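# Press the ivory rocker switch's marked end down

## Task

Push the marked end of the ivory rocker switch down until it stays down by itself, with the switch still lying flat. At the end, nothing of the robot may touch the switch, and every drink can, parts box and small stack bin must remain upright.

## Robot and tools

Robot: two six-joint arms, left_arm and right_arm, each with a two-finger gripper. In every row and every per-joint list the joint order is waist, shoulder, elbow, wrist pitch, wrist yaw, wrist roll, and the gripper comes after them. Stated joint ranges in rad: waist -2.618 to 3.054, shoulder 0.000 to 3.142, elbow 0.000 to 3.142, wrist pitch -1.571 to 1.571, wrist yaw -1.571 to 1.571, wrist roll -2.094 to 2.094. A real end stop may sit up to 0.059 rad either side of these.

Frame: all hand positions, orientations and velocities are in the scene frame. Its origin is at table-top height, halfway between the two nominal arm bases. +z points up, +x points out over the table, and left_arm is on the +y side. These arm names do not match image left and right. The real bases are offset from nominal, and only a BASES line gives their calibrated places. Printed hand positions can be wrong by a few cm, more at long reach. The fingers point along the gripper's +z and close along its y. end_effector_position is the point between the pads, about 1 cm short of the fingertips.

execute_actions(actions, cameras): actions is a list of actions. Each action is a table of 1 to 15 rows, and each row is one 1/30 s step. If a table has fewer than 15 rows, its last row is held for the remaining steps, so an action lasts 0.5 s. A row is one flat list of 14 numbers in [-1, 1] covering both arms: left_arm's 6 joint values and its opening, then right_arm's 6 joint values and its opening. Joint values are offsets, not poses. They count from the Joint targets at the start of that action, not from the previous row, so repeating the same row in the next action moves the arm further. Scale: 1.0 equals 2.224 rad for waist, shoulder and elbow, and 8.485 rad for the three wrist joints. The opening is absolute: +1 fully open, -1 closed. Send 0 on an arm's joints and its current opening to leave it unchanged. An action is refused for both arms if it would push a joint more than 0.059 rad beyond its range. An empty list just returns the state and images. cameras: a list of names, null or ["all"] for both cameras, [] for none.

move(target, speed, blend, opening_speed, blocking, cameras): target is either one 14-number row laid out as above, or a list of up to 15 such rows to pass through in turn. Every row is an offset from the same current Joint targets, using the same scale, and the openings in each row are absolute. speed is in rad/s, from 0.01 to 12.57, default 0.5. It caps the joint with the longest way to go, either as one number or as one number per target. blend is in rad and rounds the corners at intermediate targets. opening_speed is the gripper command rate per second on the -1..+1 scale, at least 0.2. With blocking=false the call returns after about 0.5 s while the move keeps running. Joints move together and lag behind the path. Nothing is avoided automatically, including the other arm. The result adds a "move:" line: done, off_target (at rest but more than 0.035 rad from target), moving, held or fault. limits=held appears if steps were withheld. Reaching done does not show whether anything is being touched.

wait(seconds 0 to 10): lets time pass while the arms hold their commands. stop(): brakes a running move, which needs some room. zoom_image(camera, region): camera is cam_head_left or cam_head_right, and region is [x0, y0, x1, y1] in image pixels, at most 504x504, with the origin at the top left. finished_scene(scene): ends the current scene for good. Pass that scene's number, and call it only when the switch is down and the hand is clear.

Result lines: Joint positions (rad, then pad gap in m, 0.094 when fully open); Joint velocities (rad/s, m/s), shown as "within noise" when still; Joint targets, the base for your next offsets; Tool commands; grip_measured, on the command scale; Joint torques in N m, which include the arm's own weight, and joints 1 to 3 wrap at ±28; step readings after execute_actions. "joint sent to its limit" means a joint was driven to its end stop. "joint command not followed" means the clearance check changed the targets. MOTOR HOT appears from 75 °C. At 90 °C an OVER-TEMPERATURE FAULT folds that arm away for the rest of the scene.

Cameras: cam_head_left and cam_head_right, each 896x504, with the calibration given in the prompt (K, distortion, T_world_to_cam). Use them to locate the switch, its mark and the nearby objects.

Suggested approach: close the gripper, place it above the marked end, descend slowly, and press only a little past contact. Check in the images that the end is down. Then lift straight up until there is no contact.

Things to avoid:
- Fast contact, and targets set far past a surface. Both press harder.
- Pushing at an unreachable pose, which heats the motors. To end a push, command the targets back past the current positions.
- Knocking over the can, box or bin, or letting anything fall off the table. Camera cables that touch something count as contact.
- Collisions or squeezing between the two arms.

Each tool is called by a JSON object that holds its "op" and its "data".

## Session

{"op": "move", "data": {"target": [[0.05, -0.157, 0, 0, 0, 0, -1, -0.05, -0.157, 0, 0, 0, 0, -1], [0.54, -0.157, 0, 0, 0, 0, -1, -0.54, -0.157, 0, 0, 0, 0, -1]], "speed": 3, "blend": [0.15, 0]}}

Scene clock: 1.50 s.
left_arm: end_effector_position=(+0.1919, +0.6198, +0.2431) grip_measured=-0.995 end_effector_quat_wxyz=(+0.628, -0.353, +0.603, +0.343) | right_arm: end_effector_position=(+0.1124, -0.6099, +0.2084) grip_measured=-0.997 end_effector_quat_wxyz=(+0.573, +0.423, +0.584, -0.388)
Joint positions: left_arm=[1.261 1.166 0.411 0.78 0.214 -0.036 0] | right_arm=[-1.314 1.22 0.353 0.826 -0.122 0.027 0]
Joint velocities: within noise
Joint torques (N m): left_arm=[0.36 -3.69 8.53 2.15 0.03 -0.04] | right_arm=[-0.36 -3.23 7.54 2.19 -0.14 -0.03]
Heat: left arm: 25 °C; right arm: 29 °C.
Joint targets: left_arm=[1.266 1.155 0.421 0.784 0.216 -0.036] | right_arm=[-1.318 1.211 0.360 0.835 -0.133 0.026]
move: done

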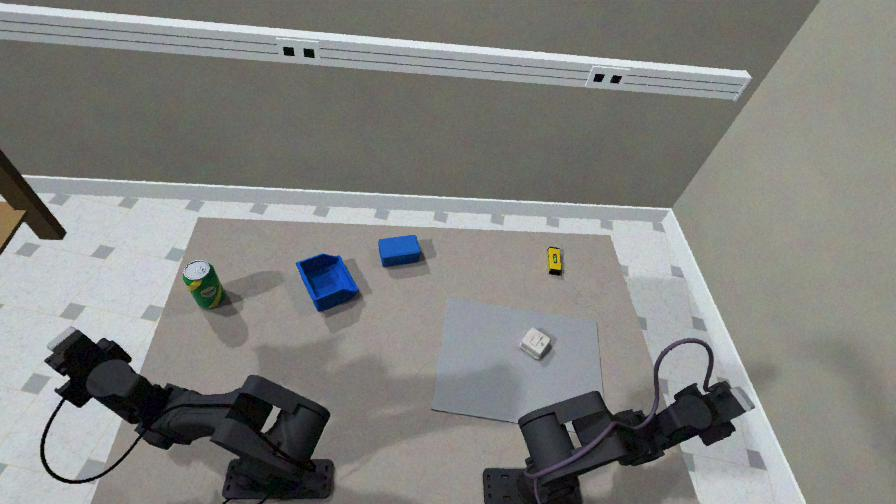

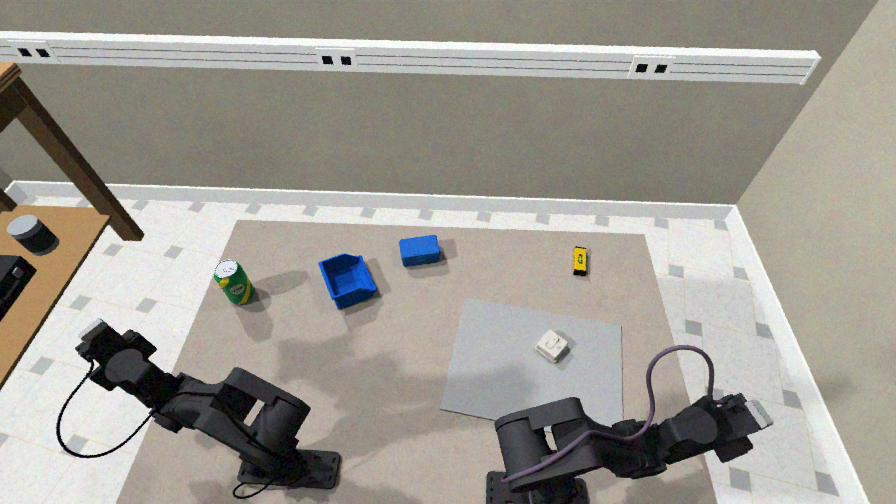

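{"op": "zoom_image", "data": {"camera": "cam_head_left", "region": [508, 316, 564, 372]}}

{"op": "zoom_image", "data": {"camera": "cam_head_right", "region": [524, 318, 580, 374]}}

Scaled by 9.000 from the camera's 896x504 image, which has a finer 1280x720 frame.

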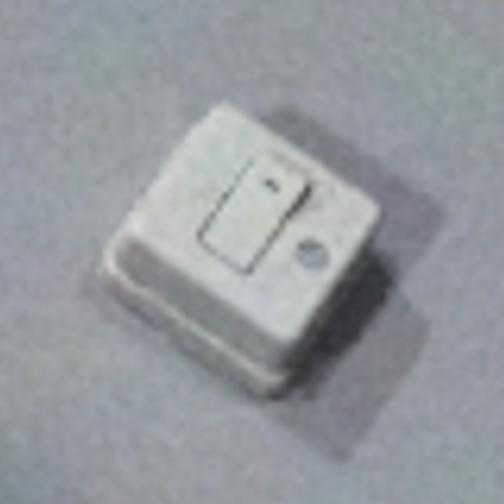

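Scaled by 9.000 from the camera's 896x504 image, which has a finer 1280x720 frame.

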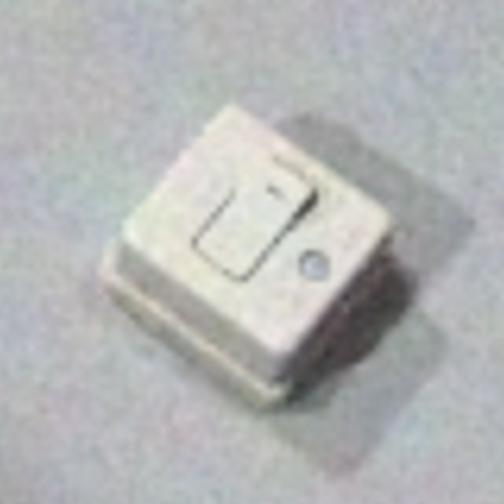

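{"op": "move", "data": {"target": [[0,0,0,0,0,0,-1,0.26,0,0.6,-0.16,0.0157,-0.0031,-1],[0,0,0,0,0,0,-1,0.5229,0.2884,0.5103,-0.2425,0.0157,-0.0031,-1],[0,0,0,0,0,0,-1,0.5229,0.3936,0.5103,-0.2425,0.0157,-0.0031,-1],[0,0,0,0,0,0,-1,0.5229,0.2749,0.5103,-0.2425,0.0157,-0.0031,-1],[0,0,0,0,0,0,-1,0.173,0.2749,0.5103,-0.2425,0.0157,-0.0031,-1]], "speed": [4, 4, 0.5, 1.5, 3], "blend": [0.3, 0.03, 0, 0.05, 0]}}

{"op": "zoom_image", "data": {"camera": "cam_head_left", "region": [508, 316, 564, 372]}}

{"op": "zoom_image", "data": {"camera": "cam_head_right", "region": [524, 318, 580, 374]}}

Scene clock: 9.40 s.
left_arm: end_effector_position=(+0.1919, +0.6198, +0.2431) grip_measured=-0.995 end_effector_quat_wxyz=(+0.628, -0.353, +0.603, +0.343) | right_arm: end_effector_position=(+0.2018, -0.5294, +0.1037) grip_measured=-0.997 end_effector_quat_wxyz=(+0.014, +0.466, +0.885, -0.009)
Joint positions: left_arm=[1.261 1.166 0.411 0.78 0.214 -0.036 0] | right_arm=[-0.938 1.829 1.503 -1.211 0.002 0.001 0]
Joint velocities: within noise
Joint torques (N m): left_arm=[0.39 -3.6 8.57 2.2 0.07 -0.03] | right_arm=[0.24 -7.88 5.87 0.31 0.02 -0.03]
Heat: left arm: 26 °C; right arm: 30 °C.
Joint targets: left_arm=[1.266 1.155 0.421 0.784 0.216 -0.036] | right_arm=[-0.933 1.823 1.495 -1.222 0.000 0.000]
move: done

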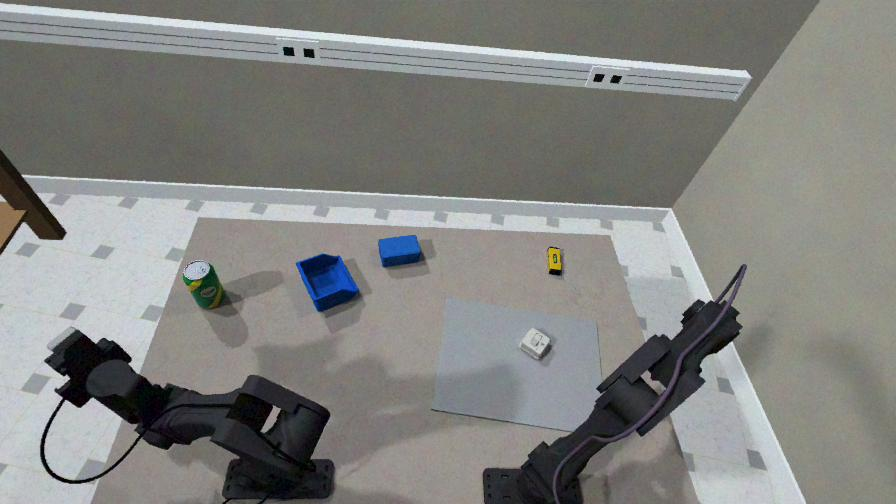

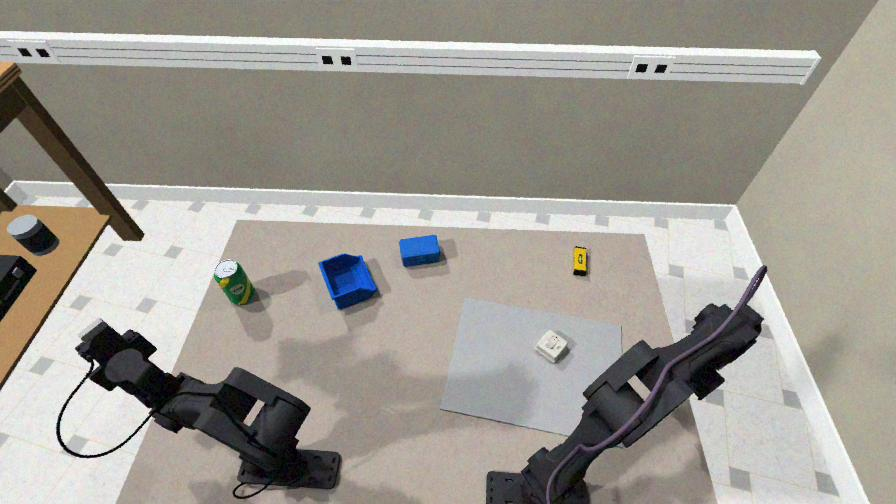

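Scaled by 9.000 from the camera's 896x504 image, which has a finer 1280x720 frame.

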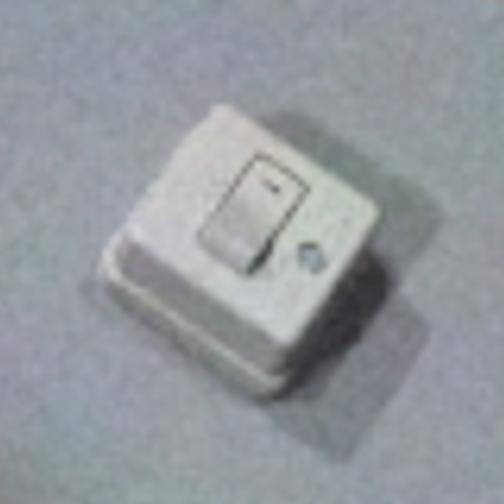

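Scaled by 9.000 from the camera's 896x504 image, which has a finer 1280x720 frame.

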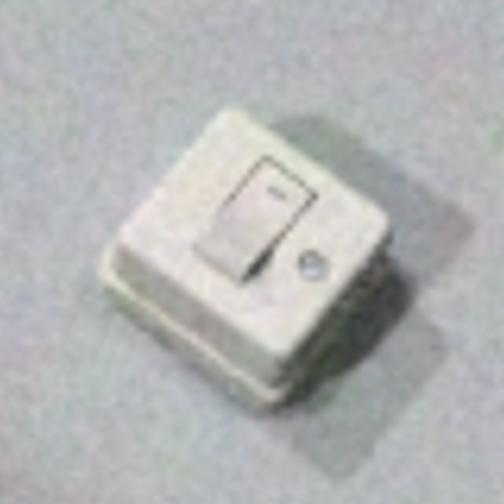

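Marked end is down and staying down; finishing and clearing the view in scene 3.

{"op": "finished_scene", "data": {"scene": 2}}

The scene is finished: the task was done.


## Next scene

The same job, from a new start.

{"op": "move", "data": {"target": [[0.05, -0.157, 0, 0, 0, 0, -1, -0.05, -0.157, 0, 0, 0, 0, -1], [0.54, -0.157, 0, 0, 0, 0, -1, -0.54, -0.157, 0, 0, 0, 0, -1]], "speed": 3, "blend": [0.15, 0]}}

Scene clock: 1.50 s.
left_arm: end_effector_position=(+0.1584, +0.6214, +0.2396) grip_measured=-0.995 end_effector_quat_wxyz=(+0.604, -0.418, +0.535, +0.417) | right_arm: end_effector_position=(+0.1116, -0.6181, +0.2480) grip_measured=-0.997 end_effector_quat_wxyz=(+0.587, +0.433, +0.505, -0.461)
Joint positions: left_arm=[1.21 1.154 0.327 0.905 -0.074 -0.052 0] | right_arm=[-1.199 1.267 0.385 0.998 0.145 0.025 0]
Joint velocities: within noise
Joint torques (N m): left_arm=[0.38 -3.45 8.24 2.21 0.02 -0.03] | right_arm=[-0.29 -3.48 7.38 2.1 -0.16 -0.01]
Heat: left arm: 24 °C; right arm: 28 °C.
Joint targets: left_arm=[1.216 1.143 0.336 0.909 -0.072 -0.053] | right_arm=[-1.202 1.259 0.393 1.009 0.134 0.026]
move: done

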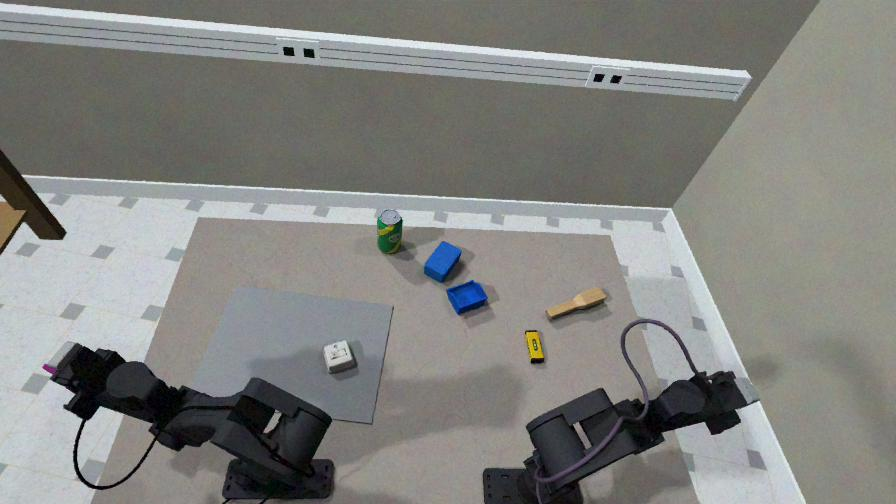

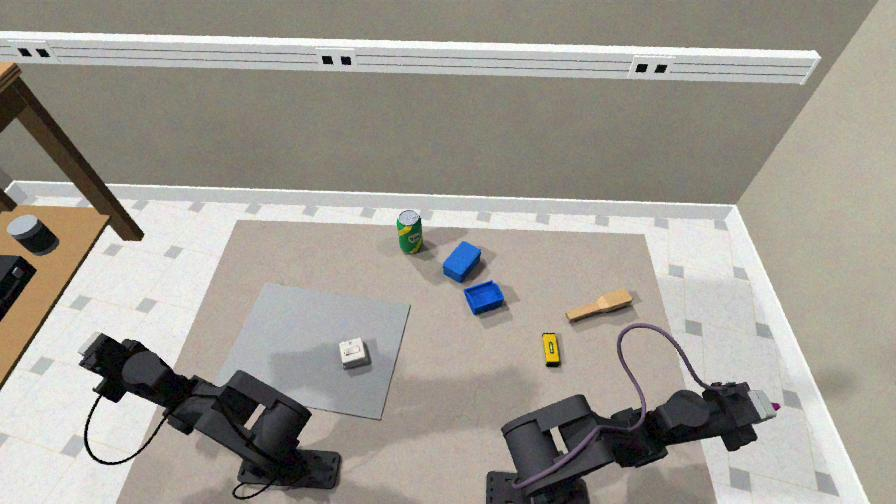

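{"op": "zoom_image", "data": {"camera": "cam_head_left", "region": [312, 330, 368, 386]}}

{"op": "zoom_image", "data": {"camera": "cam_head_right", "region": [326, 325, 382, 381]}}

Scaled by 9.000 from the camera's 896x504 image, which has a finer 1280x720 frame.

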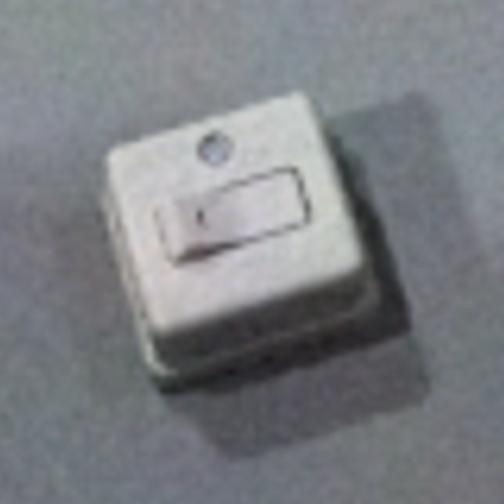

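Scaled by 9.000 from the camera's 896x504 image, which has a finer 1280x720 frame.

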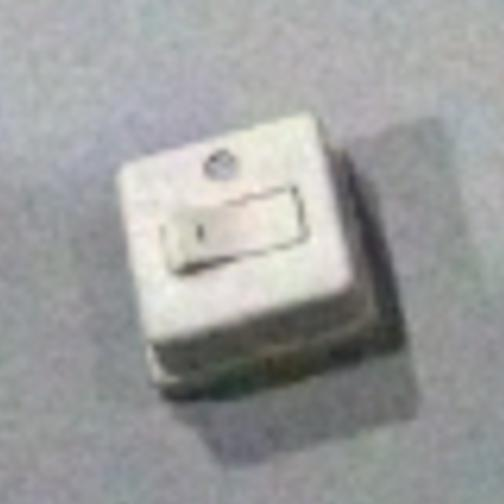

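{"op": "move", "data": {"target": [[-0.34,0,0.4645,-0.166,0.0085,0.0062,-1,0,0,0,0,0,0,-1],[-0.6828,0.1887,0.3745,-0.241,0.0085,0.0062,-1,0,0,0,0,0,0,-1],[-0.6828,0.3192,0.3745,-0.241,0.0085,0.0062,-1,0,0,0,0,0,0,-1],[-0.6828,0.1753,0.3745,-0.241,0.0085,0.0062,-1,0,0,0,0,0,0,-1],[-0.3328,0.1753,0.3745,-0.241,0.0085,0.0062,-1,0,0,0,0,0,0,-1]], "speed": [4, 4, 0.5, 1.5, 3], "blend": [0.3, 0.03, 0, 0.05, 0]}}

{"op": "zoom_image", "data": {"camera": "cam_head_left", "region": [312, 330, 368, 386]}}

{"op": "zoom_image", "data": {"camera": "cam_head_right", "region": [326, 325, 382, 381]}}

Scene clock: 9.13 s.
left_arm: end_effector_position=(+0.2831, +0.3951, +0.0994) grip_measured=-0.995 end_effector_quat_wxyz=(+0.029, -0.230, +0.973, +0.008) | right_arm: end_effector_position=(+0.1116, -0.6181, +0.2480) grip_measured=-0.997 end_effector_quat_wxyz=(+0.587, +0.433, +0.505, -0.461)
Joint positions: left_arm=[0.473 1.544 1.164 -1.132 -0.002 -0.009 0] | right_arm=[-1.199 1.267 0.385 0.998 0.145 0.025 0]
Joint velocities: within noise
Joint torques (N m): left_arm=[0.1 -6.39 7.25 0.6 0.02 0.07] | right_arm=[-0.29 -3.47 7.39 2.1 -0.16 -0.01]
Heat: left arm: 25 °C; right arm: 29 °C.
Joint targets: left_arm=[0.476 1.533 1.169 -1.135 0.000 0.000] | right_arm=[-1.202 1.259 0.393 1.009 0.134 0.026]
move: done

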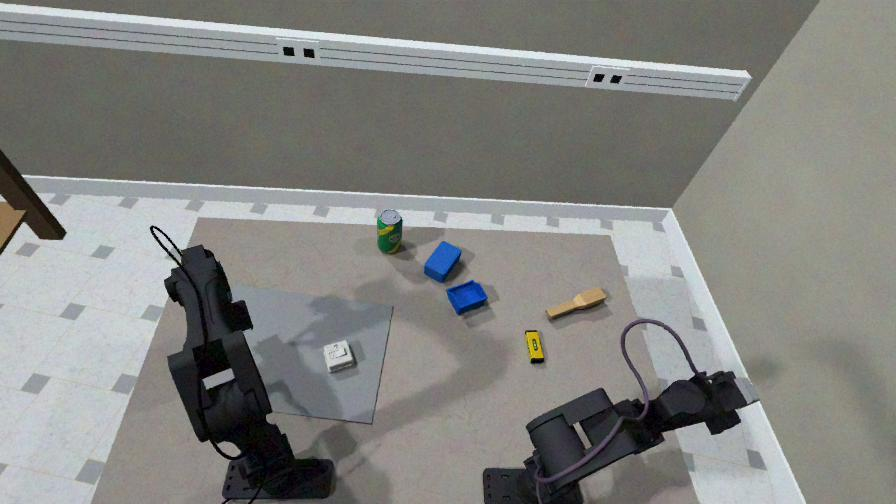

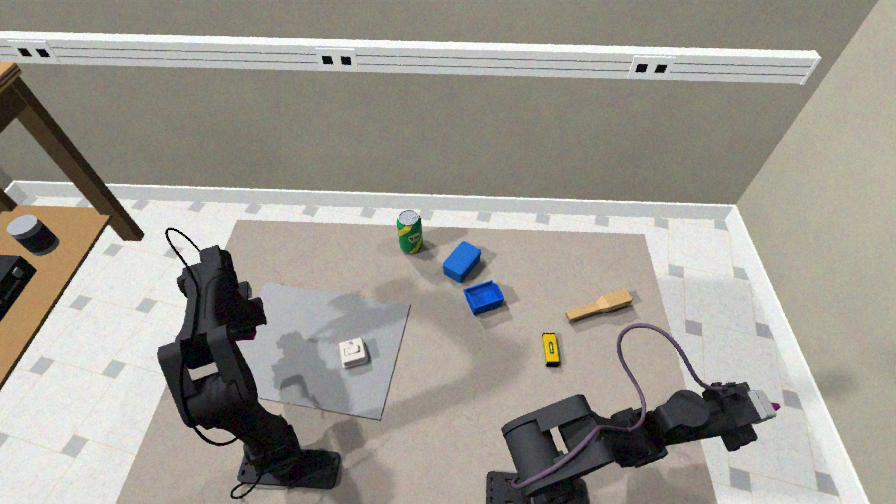

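Scaled by 9.000 from the camera's 896x504 image, which has a finer 1280x720 frame.

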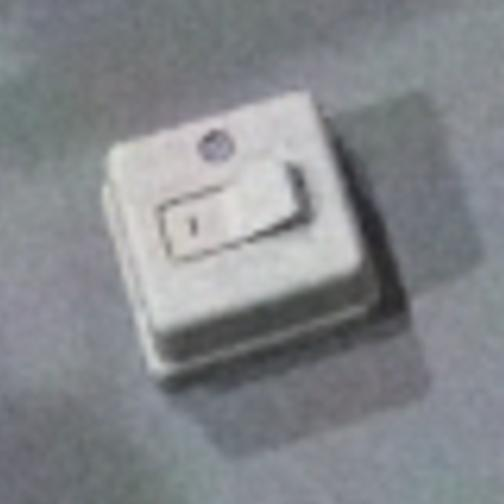

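Scaled by 9.000 from the camera's 896x504 image, which has a finer 1280x720 frame.

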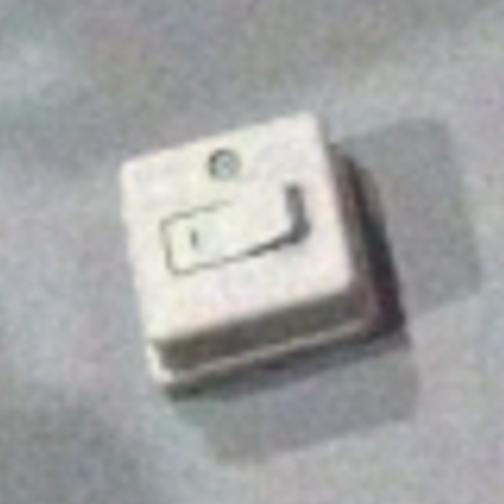

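{"op": "finished_scene", "data": {"scene": 3}}

The scene is finished: the task was done.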